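# Swap ball to other post's cup, reseat frame

## Task

Carry the ball into the cup on the opposite post, and return the frame to its proper spot resting on its supports.

## Robot and tools

Robots: three identical i2rt Big YAM arms, arm1, arm2 and arm3. Each has six joints, a five-finger right hand and a wrist camera. Room cameras: cam_high and cam_low. Calibrated foot (base_link) poses in the scene frame, in metres with quaternion wxyz. arm1: (+1.454, +0.007, +0.812), (+0.016, -0.006, +0.003, +1.000). arm2: (-0.725, +1.247, +0.833), (+0.854, +0.000, -0.001, -0.521). arm3: (-0.718, -1.254, +0.792), (+0.854, +0.001, +0.000, +0.521). Each foot faces along its own +x. The hand reaches about 1.07 m from joint 1's axis.

Scene frame: origin on the floor, +z up. The hand point sits 0.045 m in front of the palm. Its +z runs along the straight fingers, +y points out of the palm, and +x runs across the palm away from the thumb. Straight fingertips extend 0.06-0.07 m past the point. A wrist bracket on the little-finger side sticks out up to 0.10 m and can collide. With joints 1, 5 and 6 at 0 and the hand level and forward, the palm faces down and the thumb is on the left. With joint 6 near -1.3 the wrist camera is on top and its image is upright.

move: one action for any subset of arm1, arm2, arm3, plus an optional cameras list. Each named arm gets its own object. An arm left out gets no new command, but it may still be pushing toward its old targets.
- joints: absolute targets by name, in radians for the arm. Ranges: joint1_rad -2.879..2.879 (base yaw, + counter-clockwise seen from above); joint2_rad 0..3.141 (shoulder, + raises then swings forward); joint3_rad 0..3.019 (elbow, + opens); joint4_rad -1.692..1.57 (hand pitch, + fingers up); joint5_rad -1.57..1.57 (hand sideways, + to arm's right); joint6_rad -2.094..2.094 (roll, + clockwise seen from behind the hand).
- Hand keys, all -1..1: hand_little, hand_ring, hand_middle, hand_index and hand_thumb_bend (+1 straight, -1 curled); hand_thumb_turn (+1 beside palm, -1 opposite fingers). Two settings: hand_force_limit (stop force, linear from about 0 N at -1 to 10 N at +1, 15 N for thumb motors; starts at 0) and hand_speed (-0.96..1; starts at -0.8).
- target: one 7-number list per arm, [x, y, z, qw, qx, qy, qz]. It is an absolute hand-point pose in the scene frame, metres, matching the printed 'hand' line. The hand follows a straight path there from its current hand_target. With target, joints may hold only hand keys. speed: top path speed, 0.002..0.5 m/s (default 0.25); it is only valid with target. Rotation is capped at twice that in rad/s.
- min_time_s: 0.1..8 s, beside joints. It sets the shortest duration for that arm's joint motions.
All motions in one call start together. Hand paths all end together, paced by the slowest, and last 0.5-10 s. No action exceeds 15 s. Paths ignore obstacles and other arms. Hands lag, can overshoot speed near full stretch and often finish 1 cm or more off. Unknown keys make a call invalid. Out-of-range values get it refused, and a refusal cancels the rest of that reply's move, wait and finished_scene calls.

Results: per-arm joint_positions, Joint velocities ('within noise' means still), joint torques, hand and hand_target poses, joint_status and hand_status, hand_stopped_by, and the <finger>_load_n values. The 'move' line reports 'done' or the worst status for each arm. Status words: off_target (stopped short, may still push); time_out (the joint keeps pushing toward a nearby clamped target; send its reported position to relieve it); not_followed, or 'joint command not followed' / 'pose unreachable' (a safety check blocked the motion, and it may retry later). on_its_own lists uncommanded behaviour. Arms under 'as last shown' were not part of the call. The 'pictures' line gives image order.

hand_stopped_by lists six words, in order little, ring, middle, index, thumb_bend, thumb_turn: moving, target, force, stalled or fault. Load is in N at the fingertip: positive means pushed open, and a reading near 0 after a grasp suggests the object slipped. A finger motor only starts when its target changes by 0.002 or more. For a soft grip, close with hand_speed at -0.94 or lower. To grip harder, raise hand_force_limit and send a target more closed than the reading. To release, send a more open target. With the thumb turned in, the hand wraps objects roughly 0.035-0.065 m thick, or handles down to about 0.025 m.

wait: seconds 0..10, plus optional cameras. It commands nothing and returns state.
zoom_image: camera name and region [x0, y0, x1, y1] in pixels of its latest image (672x504), at most 504 per side. It works only on cameras in the newest images.
show_instructions: no arguments; it displays the reference pages.
finished_scene: scene (this scene's number). It is final; the ball and frame must already be in place and stay put.

Cautions: a forceful press between two robots, including one hand clamping another's fingers, ends the scene. Do not knock anything out of the work area or onto the floor. Avoid drops, releasing moving parts, slamming into fixed or heavy objects and overloading fingers. Pushing steadily, holding loads or staying stretched heats motors. At 100 °C the arm goes limp for 30-60 s, so watch for a MOTOR HOT line. Loose objects may get nudged by outside pushes. The scene keeps running while you think, with arms holding their last commands.

Each tool is called after "Request:" in YAML: its name, and indented under it one key for each argument.

Reference images:

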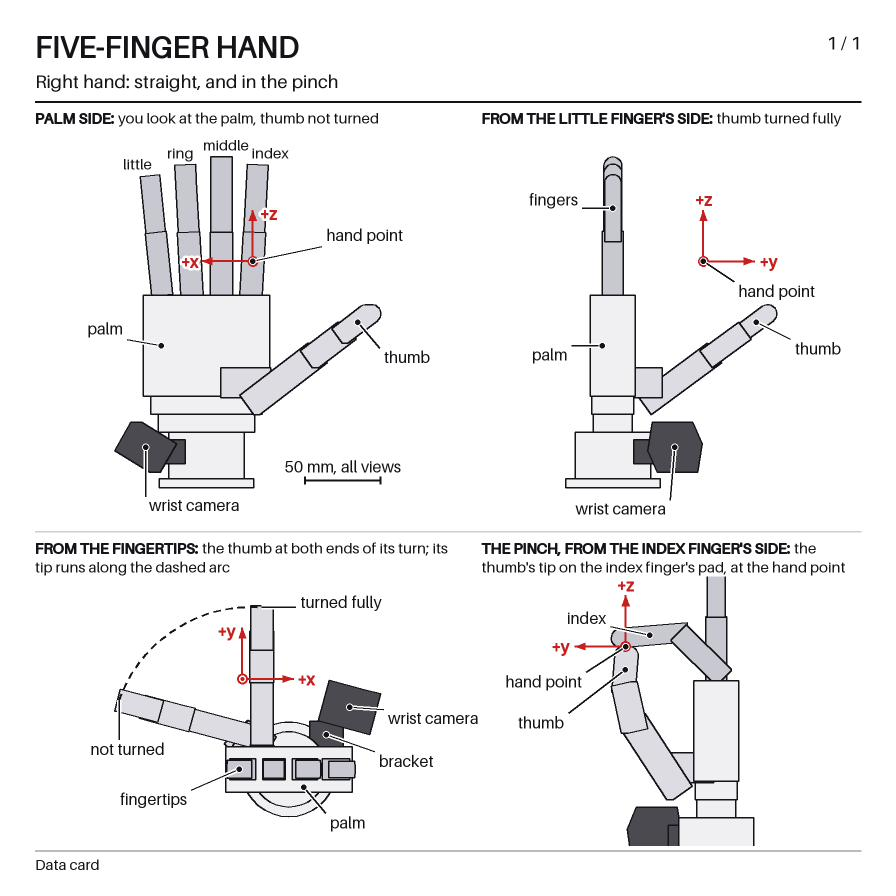

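## Session

Request:
move:
  cameras: ["all"]

Scene clock: 0.00 s.
Joint torques (N m): no reading
Heat: arm1: hottest joint3_rad 23 °C; arm2: hottest joint1_rad 22 °C; arm3: hottest joint4_rad 24 °C.
Joint velocities: within noise
arm1.joint_positions: joint1_rad=-0.286 joint2_rad=+0.642 joint3_rad=+1.381 joint4_rad=-1.308 joint5_rad=-0.052 joint6_rad=-1.323 hand_little=+1.000 hand_ring=+1.000 hand_middle=+1.000 hand_index=+1.000 hand_thumb_turn=+1.000 hand_thumb_bend=+1.000 hand_force_limit=+0.000 hand_speed=-0.800
arm1.joint_status: not commanded
arm1.hand_stopped_by: target,target,target,target,target,target
arm1.little_load_n: 0.0
arm1.ring_load_n: 0.0
arm1.middle_load_n: 0.0
arm1.index_load_n: 0.0
arm1.thumb_bend_load_n: 0.0
arm1.thumb_turn_load_n: 0.0
arm1.hand: x=+1.2279 y=+0.1258 z=+1.2940 quat_wxyz=(-0.475, +0.235, +0.848, -0.007) (m; scene frame)
arm1.hand_target: x=+1.2286 y=+0.1256 z=+1.3085 quat_wxyz=(-0.489, +0.232, +0.841, -0.007) (m; scene frame)
arm1.hand_status: not commanded
arm2.joint_positions: joint1_rad=+0.363 joint2_rad=+0.620 joint3_rad=+1.434 joint4_rad=-1.430 joint5_rad=-0.250 joint6_rad=-1.014 hand_little=+1.000 hand_ring=+1.000 hand_middle=+1.000 hand_index=+1.000 hand_thumb_turn=+1.000 hand_thumb_bend=+1.000 hand_force_limit=+0.000 hand_speed=-0.800
arm2.joint_status: not commanded
arm2.hand_stopped_by: target,target,target,target,target,target
arm2.little_load_n: 0.0
arm2.ring_load_n: 0.0
arm2.middle_load_n: 0.0
arm2.index_load_n: 0.0
arm2.thumb_bend_load_n: 0.0
arm2.thumb_turn_load_n: 0.0
arm2.hand: x=-0.5659 y=+1.1217 z=+1.3129 quat_wxyz=(-0.071, +0.738, -0.483, +0.465) (m; scene frame)
arm2.hand_target: x=-0.5665 y=+1.1222 z=+1.3233 quat_wxyz=(-0.069, +0.734, -0.478, +0.476) (m; scene frame)
arm2.hand_status: not commanded
arm3.joint_positions: joint1_rad=+0.196 joint2_rad=+0.637 joint3_rad=+1.394 joint4_rad=-1.147 joint5_rad=+0.039 joint6_rad=-1.214 hand_little=+1.000 hand_ring=+1.000 hand_middle=+1.000 hand_index=+1.000 hand_thumb_turn=+1.000 hand_thumb_bend=+1.000 hand_force_limit=+0.000 hand_speed=-0.800
arm3.joint_status: not commanded
arm3.hand_stopped_by: target,target,target,target,target,target
arm3.little_load_n: 0.0
arm3.ring_load_n: 0.0
arm3.middle_load_n: 0.0
arm3.index_load_n: 0.0
arm3.thumb_bend_load_n: -0.5
arm3.thumb_turn_load_n: 0.0
arm3.hand: x=-0.5936 y=-1.0170 z=+1.3171 quat_wxyz=(-0.398, +0.746, +0.364, +0.390) (m; scene frame)
arm3.hand_target: x=-0.5942 y=-1.0190 z=+1.3324 quat_wxyz=(-0.409, +0.738, +0.360, +0.399) (m; scene frame)
arm3.hand_status: not commanded
pictures: arm1_cam_wrist, arm2_cam_wrist, arm3_cam_wrist, cam_high, cam_low

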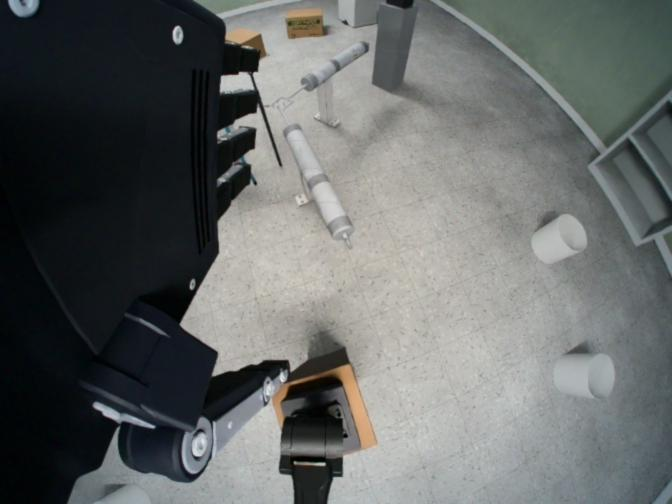

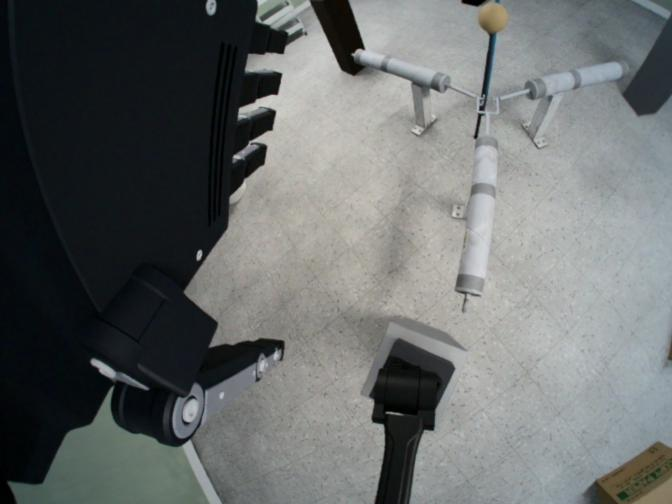

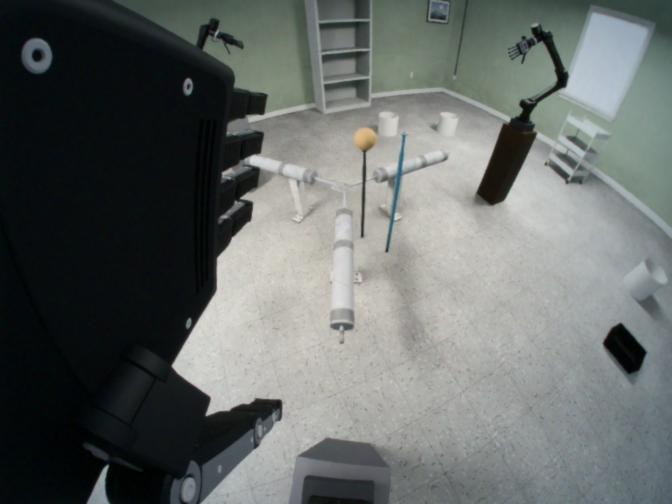

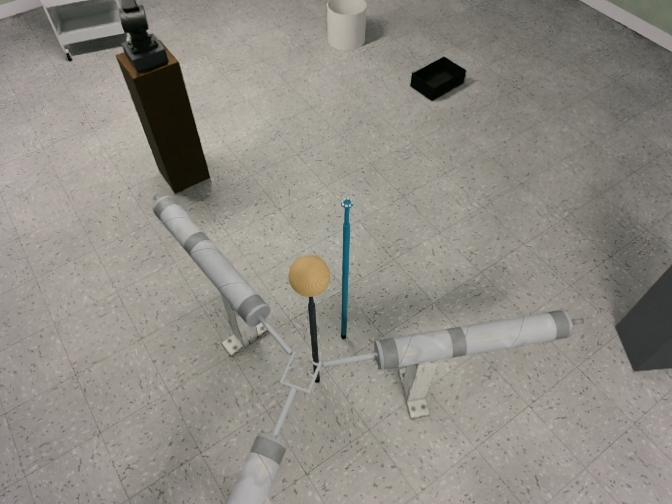

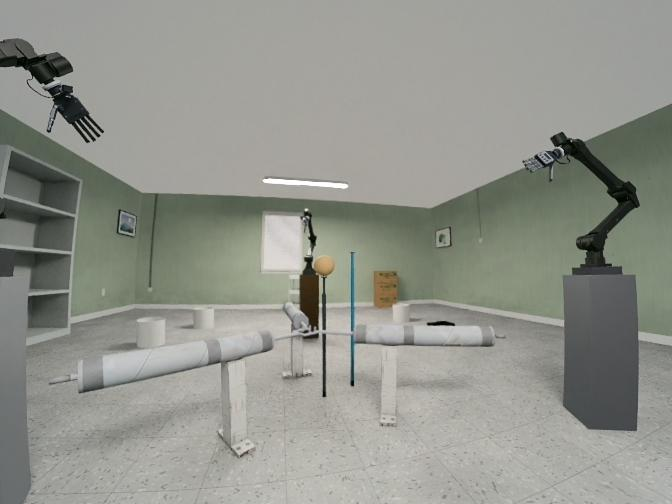

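Request:
zoom_image:
  camera: "cam_high"
  region: [230, 240, 400, 440]

Request:
zoom_image:
  camera: "arm2_cam_wrist"
  region: [420, 60, 560, 160]

Request:
zoom_image:
  camera: "arm3_cam_wrist"
  region: [240, 110, 460, 360]

Request:
zoom_image:
  camera: "cam_low"
  region: [230, 230, 400, 400]

Scaled by 2.520.

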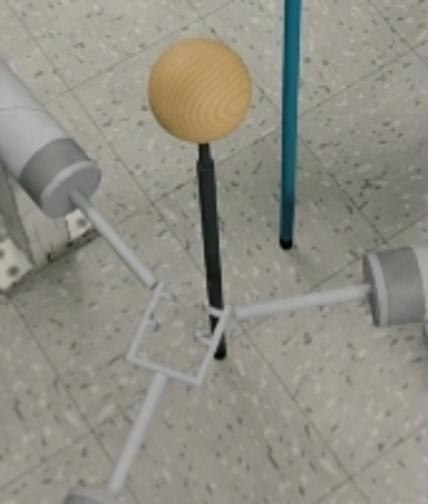

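Scaled by 3.600 from the camera's 672x504 image, which has a finer 960x720 frame.

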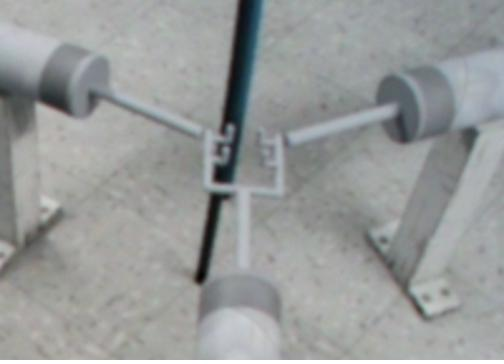

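Scaled by 2.016 from the camera's 672x504 image, which has a finer 960x720 frame.

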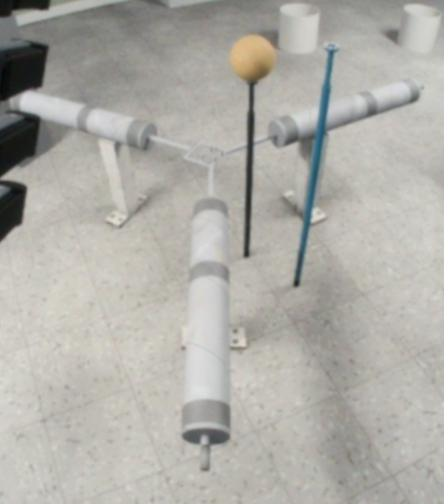

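Scaled by 2.965.

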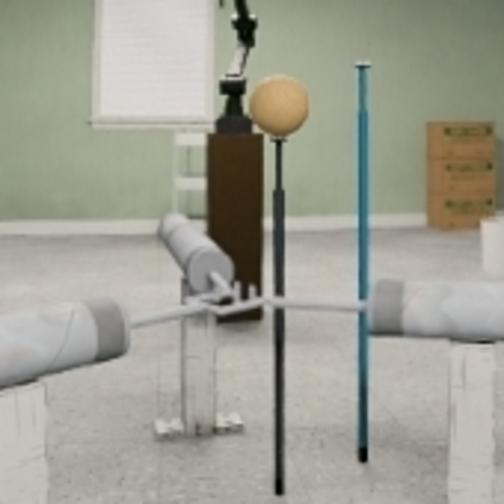

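Request:
zoom_image:
  camera: "arm3_cam_wrist"
  region: [460, 20, 620, 220]

Request:
zoom_image:
  camera: "arm2_cam_wrist"
  region: [300, 0, 660, 320]

Request:
zoom_image:
  camera: "arm1_cam_wrist"
  region: [220, 0, 440, 260]

Request:
zoom_image:
  camera: "cam_high"
  region: [100, 180, 600, 500]

Scaled by 2.520 from the camera's 672x504 image, which has a finer 960x720 frame.

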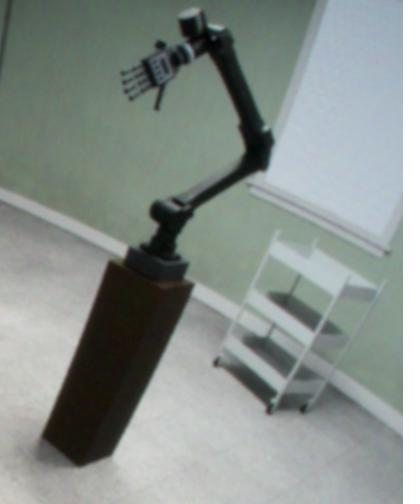

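Scaled by 1.400 from the camera's 672x504 image, which has a finer 960x720 frame.

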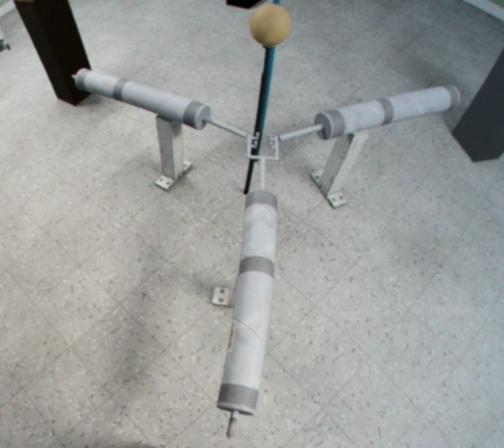

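Scaled by 1.938 from the camera's 672x504 image, which has a finer 960x720 frame.

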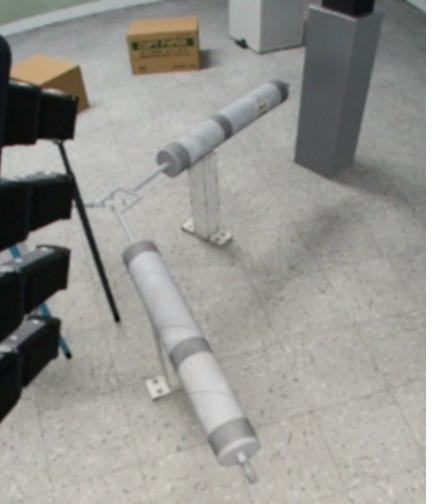

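Scaled by 1.008.

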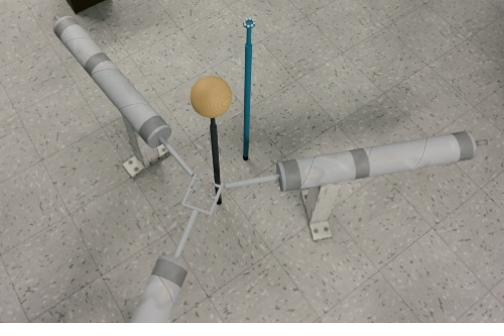

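Request:
zoom_image:
  camera: "arm1_cam_wrist"
  region: [230, 320, 430, 500]

Request:
zoom_image:
  camera: "arm2_cam_wrist"
  region: [320, 300, 520, 500]

Request:
zoom_image:
  camera: "arm3_cam_wrist"
  region: [240, 400, 440, 504]

Request:
zoom_image:
  camera: "arm3_cam_wrist"
  region: [180, 0, 300, 80]

Scaled by 2.520 from the camera's 672x504 image, which has a finer 960x720 frame.

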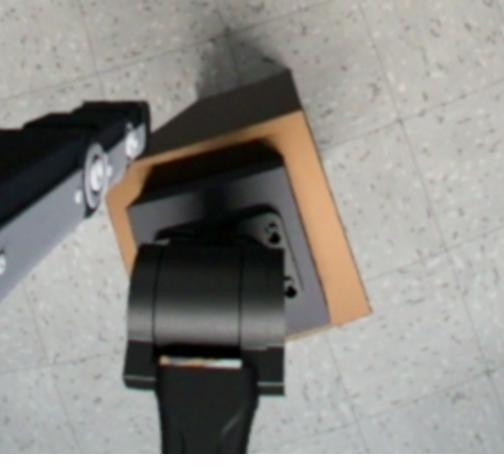

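Scaled by 2.520 from the camera's 672x504 image, which has a finer 960x720 frame.

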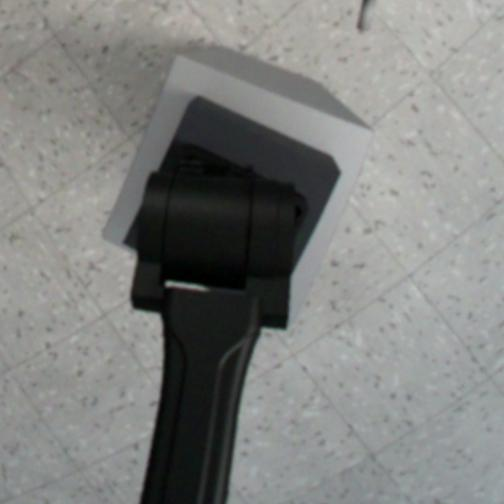

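Scaled by 2.520 from the camera's 672x504 image, which has a finer 960x720 frame.

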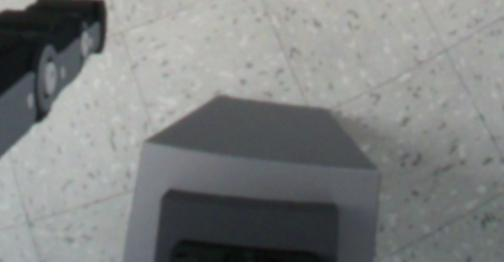

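Scaled by 4.200 from the camera's 672x504 image, which has a finer 960x720 frame.

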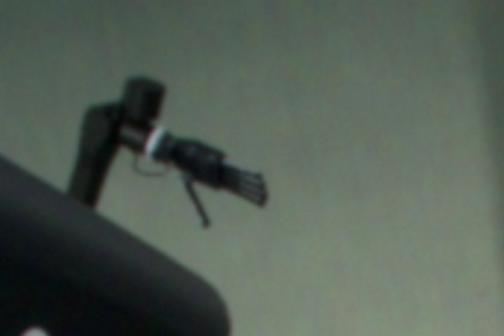

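Request:
move:
  arm1: {"target": [0.885, 0.252, 0.80, 0, -0.048, 0.9988, 0], "speed": 0.25}
  arm2: {"target": [-0.69, 1.0, 0.80, 0, 0.8829, -0.4695, 0], "speed": 0.25}
  arm3: {"target": [-0.552, -0.785, 0.80, 0, 0.8420, 0.5395, 0], "speed": 0.25}
  cameras: ["all"]

Scene clock: 261.97 s.
Joint torques (N m): arm1=[0.97 -13.92 10.73 0.06 0.14 -0.05] | arm2=[1.38 -6.71 5.74 1.55 0.16 -0.16] | arm3=[3.31 -14.45 9.84 -0.28 0.01 -0.04]
Heat: arm1: hottest joint3_rad 32 °C; arm2: hottest joint3_rad 26 °C; arm3: hottest joint3_rad 30 °C.
move: arm1 off_target; arm2 done; arm3 off_target
Joint velocities: within noise
arm1.joint_positions: joint1_rad=-0.272 joint2_rad=+2.097 joint3_rad=+1.614 joint4_rad=-1.118 joint5_rad=+0.001 joint6_rad=-1.956 hand_little=+1.000 hand_ring=+1.000 hand_middle=+1.000 hand_index=+1.000 hand_thumb_turn=+1.000 hand_thumb_bend=+1.000 hand_force_limit=+0.000 hand_speed=-0.800
arm1.joint_status: not commanded
arm1.hand_stopped_by: target,target,target,target,target,target
arm1.little_load_n: 0.0
arm1.ring_load_n: 0.0
arm1.middle_load_n: 0.0
arm1.index_load_n: -0.5
arm1.thumb_bend_load_n: 0.0
arm1.thumb_turn_load_n: 0.0
arm1.hand: x=+0.9071 y=+0.2500 z=+0.7825 quat_wxyz=(+0.020, -0.040, +0.999, -0.008) (m; scene frame)
arm1.hand_target: x=+0.8860 y=+0.2517 z=+0.8004 quat_wxyz=(+0.000, -0.048, +0.999, +0.000) (m; scene frame)
arm1.hand_status: off_target (0.028 m and 2.6 deg from the pose sent, 0.614 m and 66.6 deg at the start)
arm2.joint_positions: joint1_rad=-0.057 joint2_rad=+1.319 joint3_rad=+0.510 joint4_rad=-0.765 joint5_rad=+0.000 joint6_rad=-1.742 hand_little=+1.000 hand_ring=+1.000 hand_middle=+1.000 hand_index=+1.000 hand_thumb_turn=+1.000 hand_thumb_bend=+1.000 hand_force_limit=+0.000 hand_speed=-0.800
arm2.joint_status: not commanded
arm2.hand_stopped_by: target,target,target,target,target,target
arm2.little_load_n: 0.0
arm2.ring_load_n: 0.0
arm2.middle_load_n: 0.0
arm2.index_load_n: 0.0
arm2.thumb_bend_load_n: 0.0
arm2.thumb_turn_load_n: 0.0
arm2.hand: x=-0.6883 y=+1.0045 z=+0.8028 quat_wxyz=(-0.001, +0.882, -0.471, +0.000) (m; scene frame)
arm2.hand_target: x=-0.6900 y=+1.0003 z=+0.8001 quat_wxyz=(+0.000, +0.883, -0.470, +0.000) (m; scene frame)
arm2.hand_status: done (0.006 m and 0.2 deg from the pose sent, 0.542 m and 57.0 deg at the start)
arm3.joint_positions: joint1_rad=+0.237 joint2_rad=+1.895 joint3_rad=+1.319 joint4_rad=-1.035 joint5_rad=-0.001 joint6_rad=-1.360 hand_little=+1.000 hand_ring=+1.000 hand_middle=+1.000 hand_index=+1.000 hand_thumb_turn=+1.000 hand_thumb_bend=+1.000 hand_force_limit=+0.000 hand_speed=-0.800
arm3.joint_status: not commanded
arm3.hand_stopped_by: target,target,target,target,target,target
arm3.little_load_n: 0.0
arm3.ring_load_n: 0.0
arm3.middle_load_n: 0.0
arm3.index_load_n: 0.0
arm3.thumb_bend_load_n: 0.0
arm3.thumb_turn_load_n: 0.0
arm3.hand: x=-0.5550 y=-0.8063 z=+0.7854 quat_wxyz=(+0.013, +0.847, +0.532, -0.015) (m; scene frame)
arm3.hand_target: x=-0.5524 y=-0.7857 z=+0.8003 quat_wxyz=(+0.000, +0.842, +0.539, +0.000) (m; scene frame)
arm3.hand_status: off_target (0.026 m and 2.5 deg from the pose sent, 0.568 m and 68.9 deg at the start)
pictures: arm1_cam_wrist, arm2_cam_wrist, arm3_cam_wrist, cam_high, cam_low

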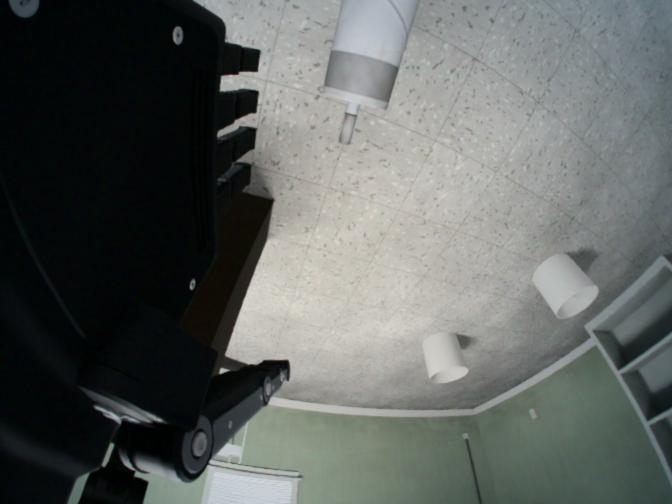

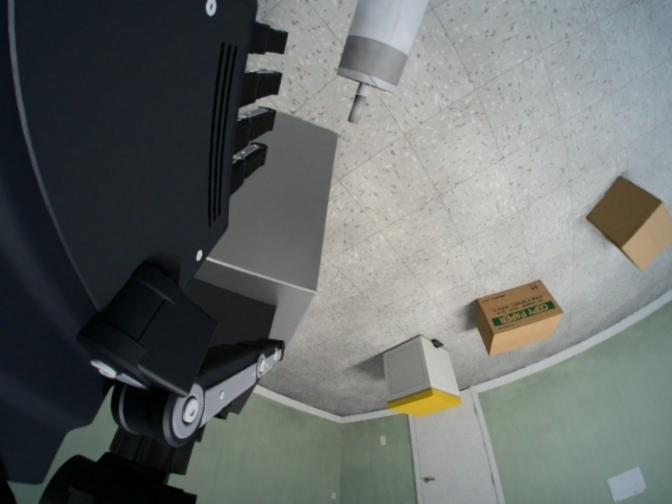

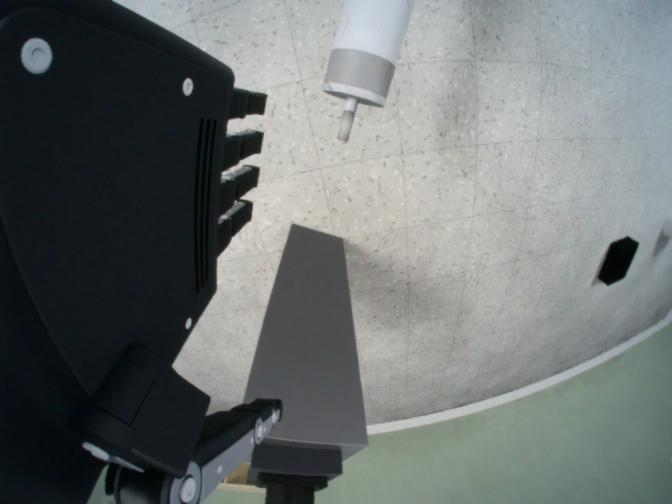

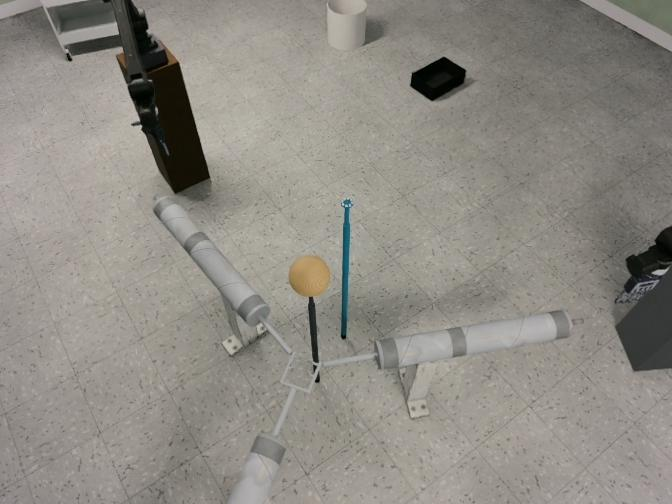

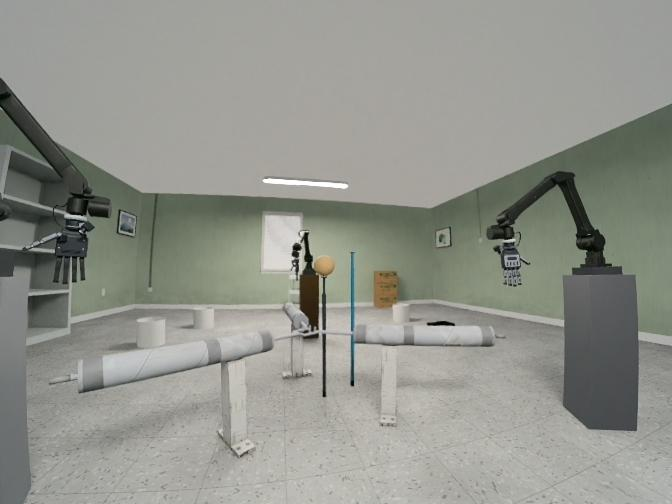

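Request:
move:
  arm1: {"target": [0.888, 0.271, 0.62, 0, -0.048, 0.9988, 0], "speed": 0.15}
  arm2: {"target": [-0.691, 0.942, 0.60, 0, 0.8829, -0.4695, 0], "speed": 0.15}
  arm3: {"target": [-0.516, -0.772, 0.615, 0, 0.8420, 0.5395, 0], "speed": 0.15}
  cameras: ["arm1_cam_wrist","arm2_cam_wrist","arm3_cam_wrist"]

Scene clock: 350.47 s.
Joint torques (N m): arm1=[-0.56 -15.68 6.84 0.59 0.11 -0.08] | arm2=[1.38 -12.28 1.76 1.52 0.15 -0.15] | arm3=[2.32 -15.85 7.3 0.54 0.01 -0.05]
Heat: arm1: hottest joint3_rad 31 °C; arm2: hottest joint3_rad 23 °C; arm3: hottest joint3_rad 32 °C.
move: arm1 off_target; arm2 done; arm3 off_target
Joint velocities: within noise
arm1.joint_positions: joint1_rad=-0.287 joint2_rad=+2.381 joint3_rad=+1.614 joint4_rad=-0.822 joint5_rad=+0.001 joint6_rad=-1.988 hand_little=+1.000 hand_ring=+1.000 hand_middle=+1.000 hand_index=+1.000 hand_thumb_turn=+1.000 hand_thumb_bend=+1.000 hand_force_limit=+0.000 hand_speed=-0.800
arm1.joint_status: not commanded
arm1.hand_stopped_by: target,target,target,target,target,target
arm1.little_load_n: 0.0
arm1.ring_load_n: 0.0
arm1.middle_load_n: 0.0
arm1.index_load_n: 0.0
arm1.thumb_bend_load_n: 0.0
arm1.thumb_turn_load_n: 0.0
arm1.hand: x=+0.8991 y=+0.2617 z=+0.6130 quat_wxyz=(+0.014, -0.049, +0.999, -0.006) (m; scene frame)
arm1.hand_target: x=+0.8883 y=+0.2708 z=+0.6202 quat_wxyz=(+0.000, -0.048, +0.999, +0.000) (m; scene frame)
arm1.hand_status: off_target (0.016 m and 1.8 deg from the pose sent, 0.165 m and 2.6 deg at the start)
arm2.joint_positions: joint1_rad=-0.135 joint2_rad=+2.110 joint3_rad=+0.635 joint4_rad=-0.102 joint5_rad=+0.001 joint6_rad=-1.820 hand_little=+1.000 hand_ring=+1.000 hand_middle=+1.000 hand_index=+1.000 hand_thumb_turn=+1.000 hand_thumb_bend=+1.000 hand_force_limit=+0.000 hand_speed=-0.800
arm2.joint_status: not commanded
arm2.hand_stopped_by: target,target,target,target,target,target
arm2.little_load_n: 0.0
arm2.ring_load_n: 0.0
arm2.middle_load_n: 0.0
arm2.index_load_n: 0.0
arm2.thumb_bend_load_n: 0.0
arm2.thumb_turn_load_n: 0.0
arm2.hand: x=-0.6886 y=+0.9467 z=+0.6055 quat_wxyz=(-0.002, +0.882, -0.471, -0.001) (m; scene frame)
arm2.hand_target: x=-0.6910 y=+0.9421 z=+0.6002 quat_wxyz=(+0.000, +0.883, -0.470, +0.000) (m; scene frame)
arm2.hand_status: done (0.008 m and 0.3 deg from the pose sent, 0.212 m and 0.2 deg at the start)
arm3.joint_positions: joint1_rad=+0.192 joint2_rad=+2.244 joint3_rad=+1.341 joint4_rad=-0.711 joint5_rad=+0.000 joint6_rad=-1.418 hand_little=+1.000 hand_ring=+1.000 hand_middle=+1.000 hand_index=+1.000 hand_thumb_turn=+1.000 hand_thumb_bend=+1.000 hand_force_limit=+0.000 hand_speed=-0.800
arm3.joint_status: not commanded
arm3.hand_stopped_by: target,target,target,target,target,target
arm3.little_load_n: 0.0
arm3.ring_load_n: 0.0
arm3.middle_load_n: 0.0
arm3.index_load_n: 0.0
arm3.thumb_bend_load_n: 0.0
arm3.thumb_turn_load_n: 0.0
arm3.hand: x=-0.5262 y=-0.7928 z=+0.6099 quat_wxyz=(+0.014, +0.843, +0.537, -0.016) (m; scene frame)
arm3.hand_target: x=-0.5162 y=-0.7726 z=+0.6156 quat_wxyz=(+0.000, +0.842, +0.540, +0.000) (m; scene frame)
arm3.hand_status: off_target (0.024 m and 2.5 deg from the pose sent, 0.178 m and 2.5 deg at the start)
pictures: arm1_cam_wrist, arm2_cam_wrist, arm3_cam_wrist

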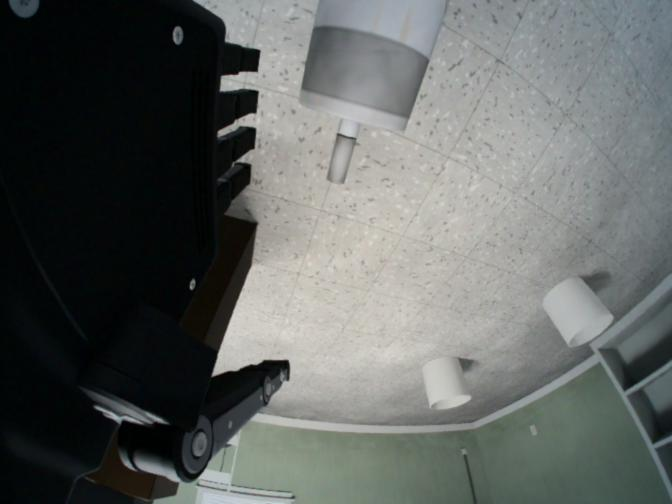

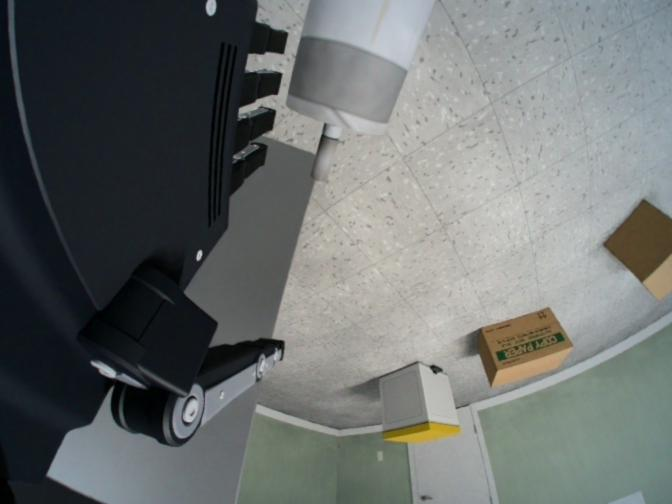

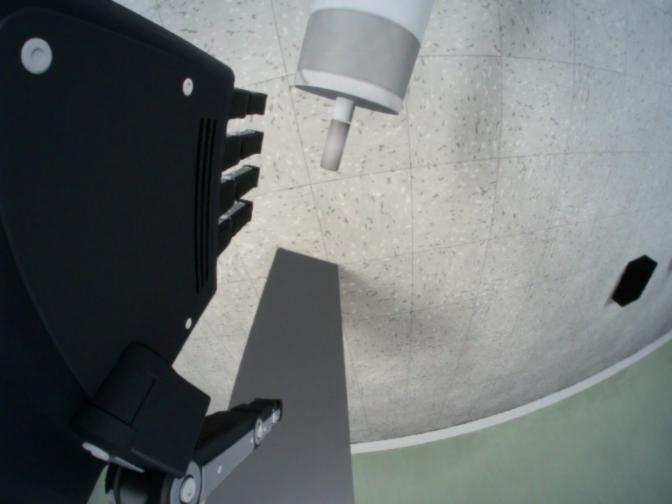

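Request:
move:
  arm1: {"target": [0.91, 0.27, 0.78, 0, -0.048, 0.9988, 0], "speed": 0.2}
  arm2: {"target": [-0.69, 0.97, 0.76, 0, 0.8829, -0.4695, 0], "speed": 0.2}
  arm3: {"target": [-0.53, -0.80, 0.78, 0, 0.8420, 0.5395, 0], "speed": 0.2}
  cameras: []

Request:
move:
  arm1: {"joints": {"joint6_rad": 1.185, "hand_thumb_turn": -1, "hand_speed": -0.5}, "min_time_s": 3}
  arm2: {"joints": {"joint6_rad": 1.35, "hand_thumb_turn": -1, "hand_speed": -0.5}, "min_time_s": 3}
  arm3: {"joints": {"joint6_rad": 1.76, "hand_thumb_turn": -1, "hand_speed": -0.5}, "min_time_s": 3}
  cameras: []

Request:
move:
  arm1: {"target": [0.84, 0.2275, 0.72, 0, 0.9989, 0.0462, 0], "speed": 0.15}
  arm2: {"target": [-0.638, 0.939, 0.70, 0, 0.4594, 0.8882, 0], "speed": 0.15}
  arm3: {"target": [-0.519, -0.686, 0.72, 0, -0.5395, 0.8420, 0], "speed": 0.15}
  cameras: ["arm1_cam_wrist","arm2_cam_wrist","arm3_cam_wrist","cam_low"]

Scene clock: 486.90 s.
Joint torques (N m): arm1=[0.09 -14.62 6.86 -0.06 0.11 -0.06] | arm2=[3.31 -11.93 4.45 0.39 0.09 0.15] | arm3=[3.08 -15.38 6.53 -0.12 -0.01 0.06]
Heat: arm1: hottest joint3_rad 28 °C; arm2: hottest joint1_rad 22 °C; arm3: hottest joint3_rad 29 °C.
move: arm1 off_target; arm2 done; arm3 done
Joint velocities: within noise
arm1.joint_positions: joint1_rad=-0.295 joint2_rad=+2.093 joint3_rad=+1.576 joint4_rad=-1.047 joint5_rad=+0.001 joint6_rad=-1.997 hand_little=+1.000 hand_ring=+1.000 hand_middle=+1.000 hand_index=+1.000 hand_thumb_turn=+1.000 hand_thumb_bend=+1.000 hand_force_limit=+0.000 hand_speed=-0.800
arm1.joint_status: not commanded
arm1.hand_stopped_by: target,target,target,target,target,target
arm1.little_load_n: 0.0
arm1.ring_load_n: 0.0
arm1.middle_load_n: 0.0
arm1.index_load_n: 0.0
arm1.thumb_bend_load_n: 0.0
arm1.thumb_turn_load_n: 0.0
arm1.hand: x=+0.9084 y=+0.2641 z=+0.7710 quat_wxyz=(+0.003, -0.049, +0.999, -0.002) (m; scene frame)
arm1.hand_target: x=+0.9101 y=+0.2699 z=+0.7799 quat_wxyz=(+0.000, -0.048, +0.999, +0.000) (m; scene frame)
arm1.hand_status: off_target (0.011 m and 0.5 deg from the pose sent, 0.167 m and 1.8 deg at the start)
arm2.joint_positions: joint1_rad=-0.122 joint2_rad=+1.547 joint3_rad=+0.551 joint4_rad=-0.582 joint5_rad=+0.002 joint6_rad=-1.813 hand_little=+1.000 hand_ring=+1.000 hand_middle=+1.000 hand_index=+1.000 hand_thumb_turn=+1.000 hand_thumb_bend=+1.000 hand_force_limit=+0.000 hand_speed=-0.800
arm2.joint_status: not commanded
arm2.hand_stopped_by: target,target,target,target,target,target
arm2.little_load_n: 0.0
arm2.ring_load_n: 0.0
arm2.middle_load_n: 0.0
arm2.index_load_n: 0.0
arm2.thumb_bend_load_n: 0.0
arm2.thumb_turn_load_n: 0.0
arm2.hand: x=-0.6932 y=+0.9695 z=+0.7551 quat_wxyz=(-0.002, +0.884, -0.468, -0.002) (m; scene frame)
arm2.hand_target: x=-0.6900 y=+0.9700 z=+0.7598 quat_wxyz=(+0.000, +0.883, -0.470, +0.000) (m; scene frame)
arm2.hand_status: done (0.006 m and 0.4 deg from the pose sent, 0.156 m and 0.3 deg at the start)
arm3.joint_positions: joint1_rad=+0.192 joint2_rad=+1.914 joint3_rad=+1.317 joint4_rad=-0.980 joint5_rad=+0.000 joint6_rad=-1.418 hand_little=+1.000 hand_ring=+1.000 hand_middle=+1.000 hand_index=+1.000 hand_thumb_turn=+1.000 hand_thumb_bend=+1.000 hand_force_limit=+0.000 hand_speed=-0.800
arm3.joint_status: not commanded
arm3.hand_stopped_by: target,target,target,target,target,target
arm3.little_load_n: 0.0
arm3.ring_load_n: 0.5
arm3.middle_load_n: 0.0
arm3.index_load_n: 0.5
arm3.thumb_bend_load_n: 0.0
arm3.thumb_turn_load_n: 0.0
arm3.hand: x=-0.5285 y=-0.8014 z=+0.7733 quat_wxyz=(+0.002, +0.844, +0.537, -0.003) (m; scene frame)
arm3.hand_target: x=-0.5301 y=-0.8001 z=+0.7798 quat_wxyz=(+0.000, +0.842, +0.540, +0.000) (m; scene frame)
arm3.hand_status: done (0.007 m and 0.5 deg from the pose sent, 0.170 m and 2.5 deg at the start)
pictures: none
No camera images: "cameras" was empty.

Scene clock: 490.80 s.
Joint torques (N m): arm1=[-0.67 -14.74 6.91 -0.1 0.08 0.03] | arm2=[3.25 -11.87 4.42 0.38 0.03 0.15] | arm3=[3.02 -15.44 6.54 -0.12 -0.07 0.17]
Heat: arm1: hottest joint3_rad 28 °C; arm2: hottest joint2_rad 23 °C; arm3: hottest joint3_rad 29 °C.
move: arm1 done; arm2 done; arm3 done
Joint velocities: within noise
arm1.joint_positions: joint1_rad=-0.296 joint2_rad=+2.093 joint3_rad=+1.576 joint4_rad=-1.047 joint5_rad=+0.001 joint6_rad=+1.178 hand_little=+1.000 hand_ring=+1.000 hand_middle=+1.000 hand_index=+1.000 hand_thumb_turn=-1.000 hand_thumb_bend=+1.000 hand_force_limit=+0.000 hand_speed=-0.500
arm1.joint_status: all done
arm1.hand_stopped_by: target,target,target,target,target,target
arm1.little_load_n: 0.0
arm1.ring_load_n: 0.0
arm1.middle_load_n: 0.0
arm1.index_load_n: 0.0
arm1.thumb_bend_load_n: 0.0
arm1.thumb_turn_load_n: 0.0
arm1.hand: x=+0.8569 y=+0.1394 z=+0.7712 quat_wxyz=(+0.002, +0.999, +0.032, +0.003) (m; scene frame)
arm1.hand_target: x=+0.8573 y=+0.1456 z=+0.7799 quat_wxyz=(+0.000, +1.000, +0.024, +0.000) (m; scene frame)
arm1.hand_status: not commanded
arm2.joint_positions: joint1_rad=-0.121 joint2_rad=+1.547 joint3_rad=+0.551 joint4_rad=-0.582 joint5_rad=+0.002 joint6_rad=+1.335 hand_little=+1.000 hand_ring=+1.000 hand_middle=+1.000 hand_index=+1.000 hand_thumb_turn=-1.000 hand_thumb_bend=+1.000 hand_force_limit=+0.000 hand_speed=-0.500
arm2.joint_status: all done
arm2.hand_stopped_by: target,target,target,target,target,target
arm2.little_load_n: 0.0
arm2.ring_load_n: 0.0
arm2.middle_load_n: 0.0
arm2.index_load_n: 0.0
arm2.thumb_bend_load_n: 0.0
arm2.thumb_turn_load_n: 0.0
arm2.hand: x=-0.5588 y=+0.9858 z=+0.7550 quat_wxyz=(+0.002, -0.471, -0.882, -0.002) (m; scene frame)
arm2.hand_target: x=-0.5557 y=+0.9856 z=+0.7599 quat_wxyz=(+0.000, -0.473, -0.881, +0.000) (m; scene frame)
arm2.hand_status: not commanded
arm3.joint_positions: joint1_rad=+0.192 joint2_rad=+1.914 joint3_rad=+1.317 joint4_rad=-0.980 joint5_rad=+0.000 joint6_rad=+1.748 hand_little=+1.000 hand_ring=+1.000 hand_middle=+1.000 hand_index=+1.000 hand_thumb_turn=-1.000 hand_thumb_bend=+1.000 hand_force_limit=+0.000 hand_speed=-0.500
arm3.joint_status: all done
arm3.hand_stopped_by: target,target,target,target,target,target
arm3.little_load_n: 0.0
arm3.ring_load_n: 0.0
arm3.middle_load_n: 0.0
arm3.index_load_n: 0.0
arm3.thumb_bend_load_n: 0.0
arm3.thumb_turn_load_n: 0.0
arm3.hand: x=-0.6102 y=-0.6936 z=+0.7729 quat_wxyz=(+0.003, +0.527, -0.850, +0.002) (m; scene frame)
arm3.hand_target: x=-0.6117 y=-0.6923 z=+0.7798 quat_wxyz=(+0.000, +0.524, -0.852, +0.000) (m; scene frame)
arm3.hand_status: not commanded
pictures: none
No camera images: "cameras" was empty.

Scene clock: 492.50 s.
Joint torques (N m): arm1=[-0.21 -15.03 10.35 0.02 -0.04 -0.09] | arm2=[1.44 -10.46 4.86 1.44 -0.06 -0.16] | arm3=[2.61 -15.03 9.16 0.46 -0.16 -0.03]
Heat: arm1: hottest joint3_rad 28 °C; arm2: hottest joint2_rad 23 °C; arm3: hottest joint3_rad 29 °C.
move: arm1 off_target; arm2 off_target; arm3 off_target
Joint velocities: within noise
arm1.joint_positions: joint1_rad=-0.413 joint2_rad=+2.268 joint3_rad=+1.708 joint4_rad=-1.037 joint5_rad=+0.003 joint6_rad=+1.038 hand_little=+1.000 hand_ring=+1.000 hand_middle=+1.000 hand_index=+1.000 hand_thumb_turn=-1.000 hand_thumb_bend=+1.000 hand_force_limit=+0.000 hand_speed=-0.500
arm1.joint_status: not commanded
arm1.hand_stopped_by: target,target,target,target,target,target
arm1.little_load_n: 0.5
arm1.ring_load_n: 0.0
arm1.middle_load_n: 0.0
arm1.index_load_n: 0.0
arm1.thumb_bend_load_n: -0.5
arm1.thumb_turn_load_n: 0.0
arm1.hand: x=+0.8587 y=+0.2170 z=+0.7092 quat_wxyz=(+0.009, +0.999, +0.044, +0.018) (m; scene frame)
arm1.hand_target: x=+0.8408 y=+0.2273 z=+0.7204 quat_wxyz=(+0.000, +0.999, +0.046, +0.000) (m; scene frame)
arm1.hand_status: off_target (0.024 m and 2.3 deg from the pose sent, 0.103 m and 1.6 deg at the start)
arm2.joint_positions: joint1_rad=-0.402 joint2_rad=+1.763 joint3_rad=+0.591 joint4_rad=-0.418 joint5_rad=+0.005 joint6_rad=+1.034 hand_little=+1.000 hand_ring=+1.000 hand_middle=+1.000 hand_index=+1.000 hand_thumb_turn=-1.000 hand_thumb_bend=+1.000 hand_force_limit=+0.000 hand_speed=-0.500
arm2.joint_status: not commanded
arm2.hand_stopped_by: target,target,target,target,target,target
arm2.little_load_n: 0.0
arm2.ring_load_n: 0.0
arm2.middle_load_n: 0.0
arm2.index_load_n: 0.0
arm2.thumb_bend_load_n: 0.0
arm2.thumb_turn_load_n: 0.0
arm2.hand: x=-0.6366 y=+0.9524 z=+0.7022 quat_wxyz=(+0.006, -0.462, -0.887, -0.007) (m; scene frame)
arm2.hand_target: x=-0.6382 y=+0.9393 z=+0.7003 quat_wxyz=(+0.000, -0.460, -0.888, +0.000) (m; scene frame)
arm2.hand_status: off_target (0.014 m and 1.1 deg from the pose sent, 0.107 m and 1.6 deg at the start)
arm3.joint_positions: joint1_rad=+0.041 joint2_rad=+2.067 joint3_rad=+1.377 joint4_rad=-0.924 joint5_rad=+0.004 joint6_rad=+1.578 hand_little=+1.000 hand_ring=+1.000 hand_middle=+1.000 hand_index=+1.000 hand_thumb_turn=-1.000 hand_thumb_bend=+1.000 hand_force_limit=+0.000 hand_speed=-0.500
arm3.joint_status: not commanded
arm3.hand_stopped_by: target,target,target,target,target,target
arm3.little_load_n: 0.0
arm3.ring_load_n: 0.0
arm3.middle_load_n: 0.0
arm3.index_load_n: 0.0
arm3.thumb_bend_load_n: 0.0
arm3.thumb_turn_load_n: 0.0
arm3.hand: x=-0.5291 y=-0.7068 z=+0.7105 quat_wxyz=(+0.017, +0.535, -0.844, +0.013) (m; scene frame)
arm3.hand_target: x=-0.5193 y=-0.6868 z=+0.7205 quat_wxyz=(+0.000, +0.539, -0.842, +0.000) (m; scene frame)
arm3.hand_status: off_target (0.025 m and 2.5 deg from the pose sent, 0.106 m and 1.7 deg at the start)
pictures: arm1_cam_wrist, arm2_cam_wrist, arm3_cam_wrist, cam_low

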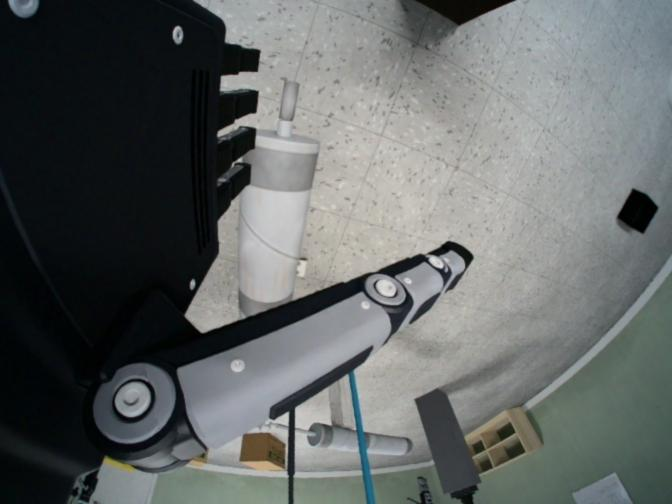

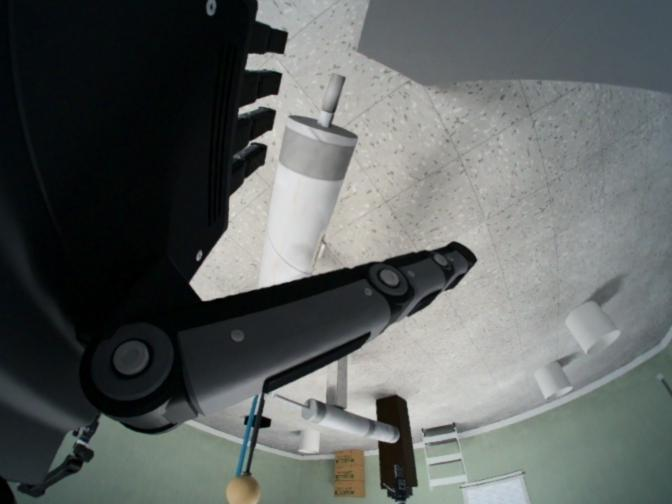

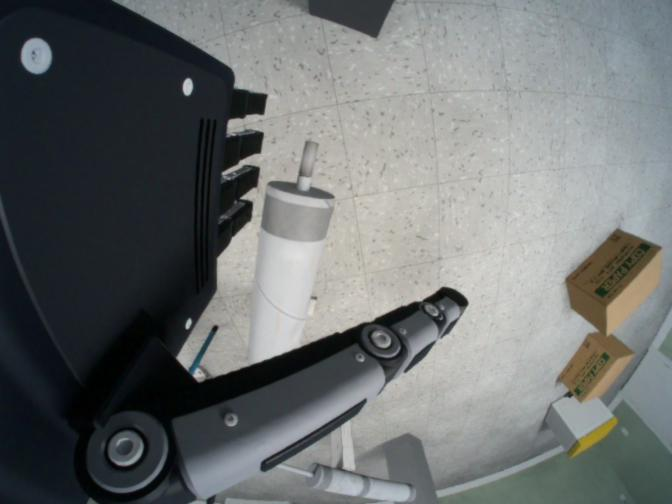

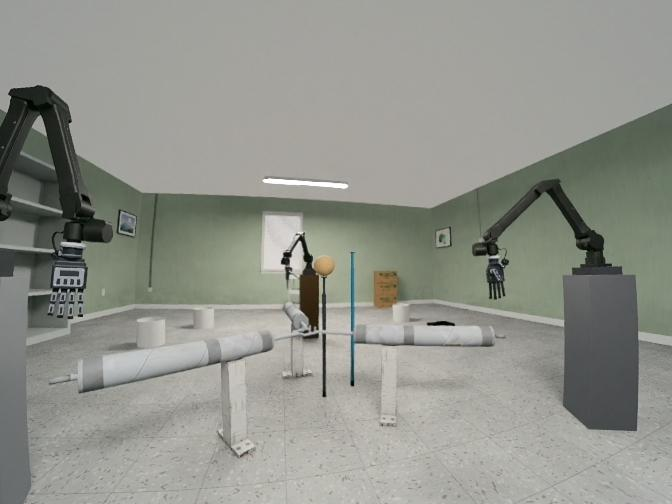

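Request:
move:
  arm1: {"target": [0.863, 0.253, 0.597, 0, 0.9987, 0.0506, 0], "speed": 0.1}
  arm2: {"target": [-0.653, 0.955, 0.588, 0, 0.4555, 0.8902, 0], "speed": 0.1}
  arm3: {"target": [-0.511, -0.702, 0.596, 0, -0.5432, 0.8396, 0], "speed": 0.1}
  cameras: ["arm1_cam_wrist","arm2_cam_wrist","arm3_cam_wrist"]

Scene clock: 597.80 s.
Joint torques (N m): arm1=[-0.38 -15.56 7.58 0.58 -0.08 -0.04] | arm2=[1.38 -12.22 1.16 1.47 -0.05 -0.16] | arm3=[2.2 -16.15 5.19 0.62 -0.16 -0.06]
Heat: arm1: hottest joint3_rad 35 °C; arm2: hottest joint2_rad 23 °C; arm3: hottest joint3_rad 32 °C.
move: arm1 off_target; arm2 done; arm3 done
Joint velocities: within noise
arm1.joint_positions: joint1_rad=-0.459 joint2_rad=+2.462 joint3_rad=+1.708 joint4_rad=-0.839 joint5_rad=+0.003 joint6_rad=+0.978 hand_little=+1.000 hand_ring=+1.000 hand_middle=+1.000 hand_index=+1.000 hand_thumb_turn=-1.000 hand_thumb_bend=+1.000 hand_force_limit=+0.000 hand_speed=-0.500
arm1.joint_status: not commanded
arm1.hand_stopped_by: target,target,target,target,target,target
arm1.little_load_n: -0.5
arm1.ring_load_n: 0.0
arm1.middle_load_n: 0.0
arm1.index_load_n: 0.0
arm1.thumb_bend_load_n: 0.0
arm1.thumb_turn_load_n: 0.0
arm1.hand: x=+0.8759 y=+0.2408 z=+0.5895 quat_wxyz=(+0.008, +0.999, +0.051, +0.016) (m; scene frame)
arm1.hand_target: x=+0.8634 y=+0.2528 z=+0.5974 quat_wxyz=(+0.000, +0.999, +0.051, +0.000) (m; scene frame)
arm1.hand_status: off_target (0.019 m and 2.1 deg from the pose sent, 0.118 m and 2.4 deg at the start)
arm2.joint_positions: joint1_rad=-0.448 joint2_rad=+2.150 joint3_rad=+0.618 joint4_rad=-0.042 joint5_rad=+0.005 joint6_rad=+0.978 hand_little=+1.000 hand_ring=+1.000 hand_middle=+1.000 hand_index=+1.000 hand_thumb_turn=-1.000 hand_thumb_bend=+1.000 hand_force_limit=+0.000 hand_speed=-0.500
arm2.joint_status: not commanded
arm2.hand_stopped_by: target,target,target,target,target,target
arm2.little_load_n: 0.5
arm2.ring_load_n: 0.0
arm2.middle_load_n: 0.0
arm2.index_load_n: 0.0
arm2.thumb_bend_load_n: 0.0
arm2.thumb_turn_load_n: 0.0
arm2.hand: x=-0.6502 y=+0.9564 z=+0.5931 quat_wxyz=(+0.001, -0.457, -0.889, +0.000) (m; scene frame)
arm2.hand_target: x=-0.6530 y=+0.9550 z=+0.5881 quat_wxyz=(+0.000, -0.456, -0.890, +0.000) (m; scene frame)
arm2.hand_status: done (0.006 m and 0.3 deg from the pose sent, 0.115 m and 1.3 deg at the start)
arm3.joint_positions: joint1_rad=+0.020 joint2_rad=+2.283 joint3_rad=+1.377 joint4_rad=-0.680 joint5_rad=+0.004 joint6_rad=+1.543 hand_little=+1.000 hand_ring=+1.000 hand_middle=+1.000 hand_index=+1.000 hand_thumb_turn=-1.000 hand_thumb_bend=+1.000 hand_force_limit=+0.000 hand_speed=-0.500
arm3.joint_status: not commanded
arm3.hand_stopped_by: target,target,target,target,target,target
arm3.little_load_n: 0.0
arm3.ring_load_n: 0.0
arm3.middle_load_n: 0.0
arm3.index_load_n: 0.0
arm3.thumb_bend_load_n: 0.0
arm3.thumb_turn_load_n: 0.0
arm3.hand: x=-0.5163 y=-0.7054 z=+0.5953 quat_wxyz=(+0.005, +0.541, -0.841, +0.005) (m; scene frame)
arm3.hand_target: x=-0.5109 y=-0.7022 z=+0.5960 quat_wxyz=(+0.000, +0.543, -0.840, +0.000) (m; scene frame)
arm3.hand_status: done (0.006 m and 0.9 deg from the pose sent, 0.116 m and 2.7 deg at the start)
pictures: arm1_cam_wrist, arm2_cam_wrist, arm3_cam_wrist

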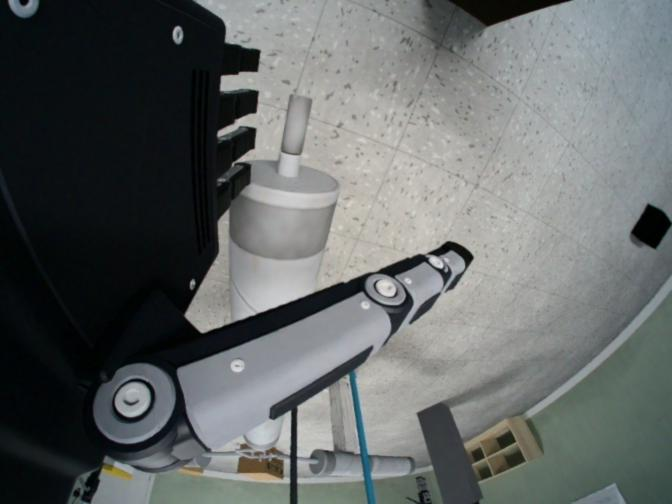

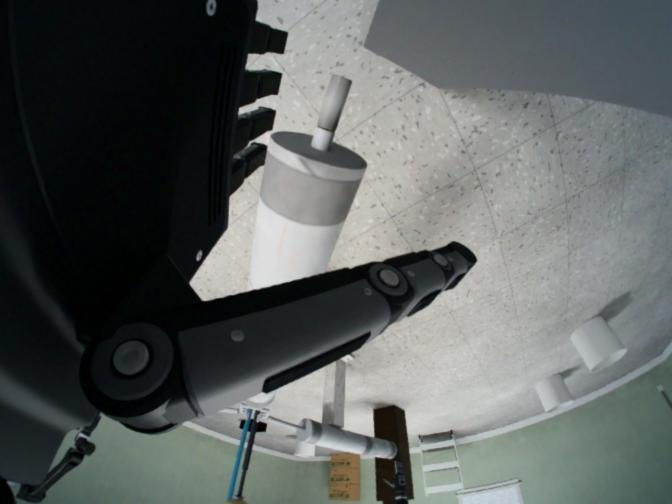

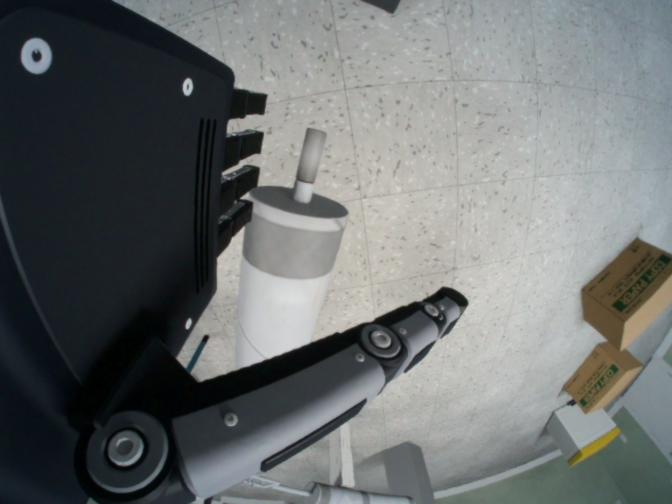

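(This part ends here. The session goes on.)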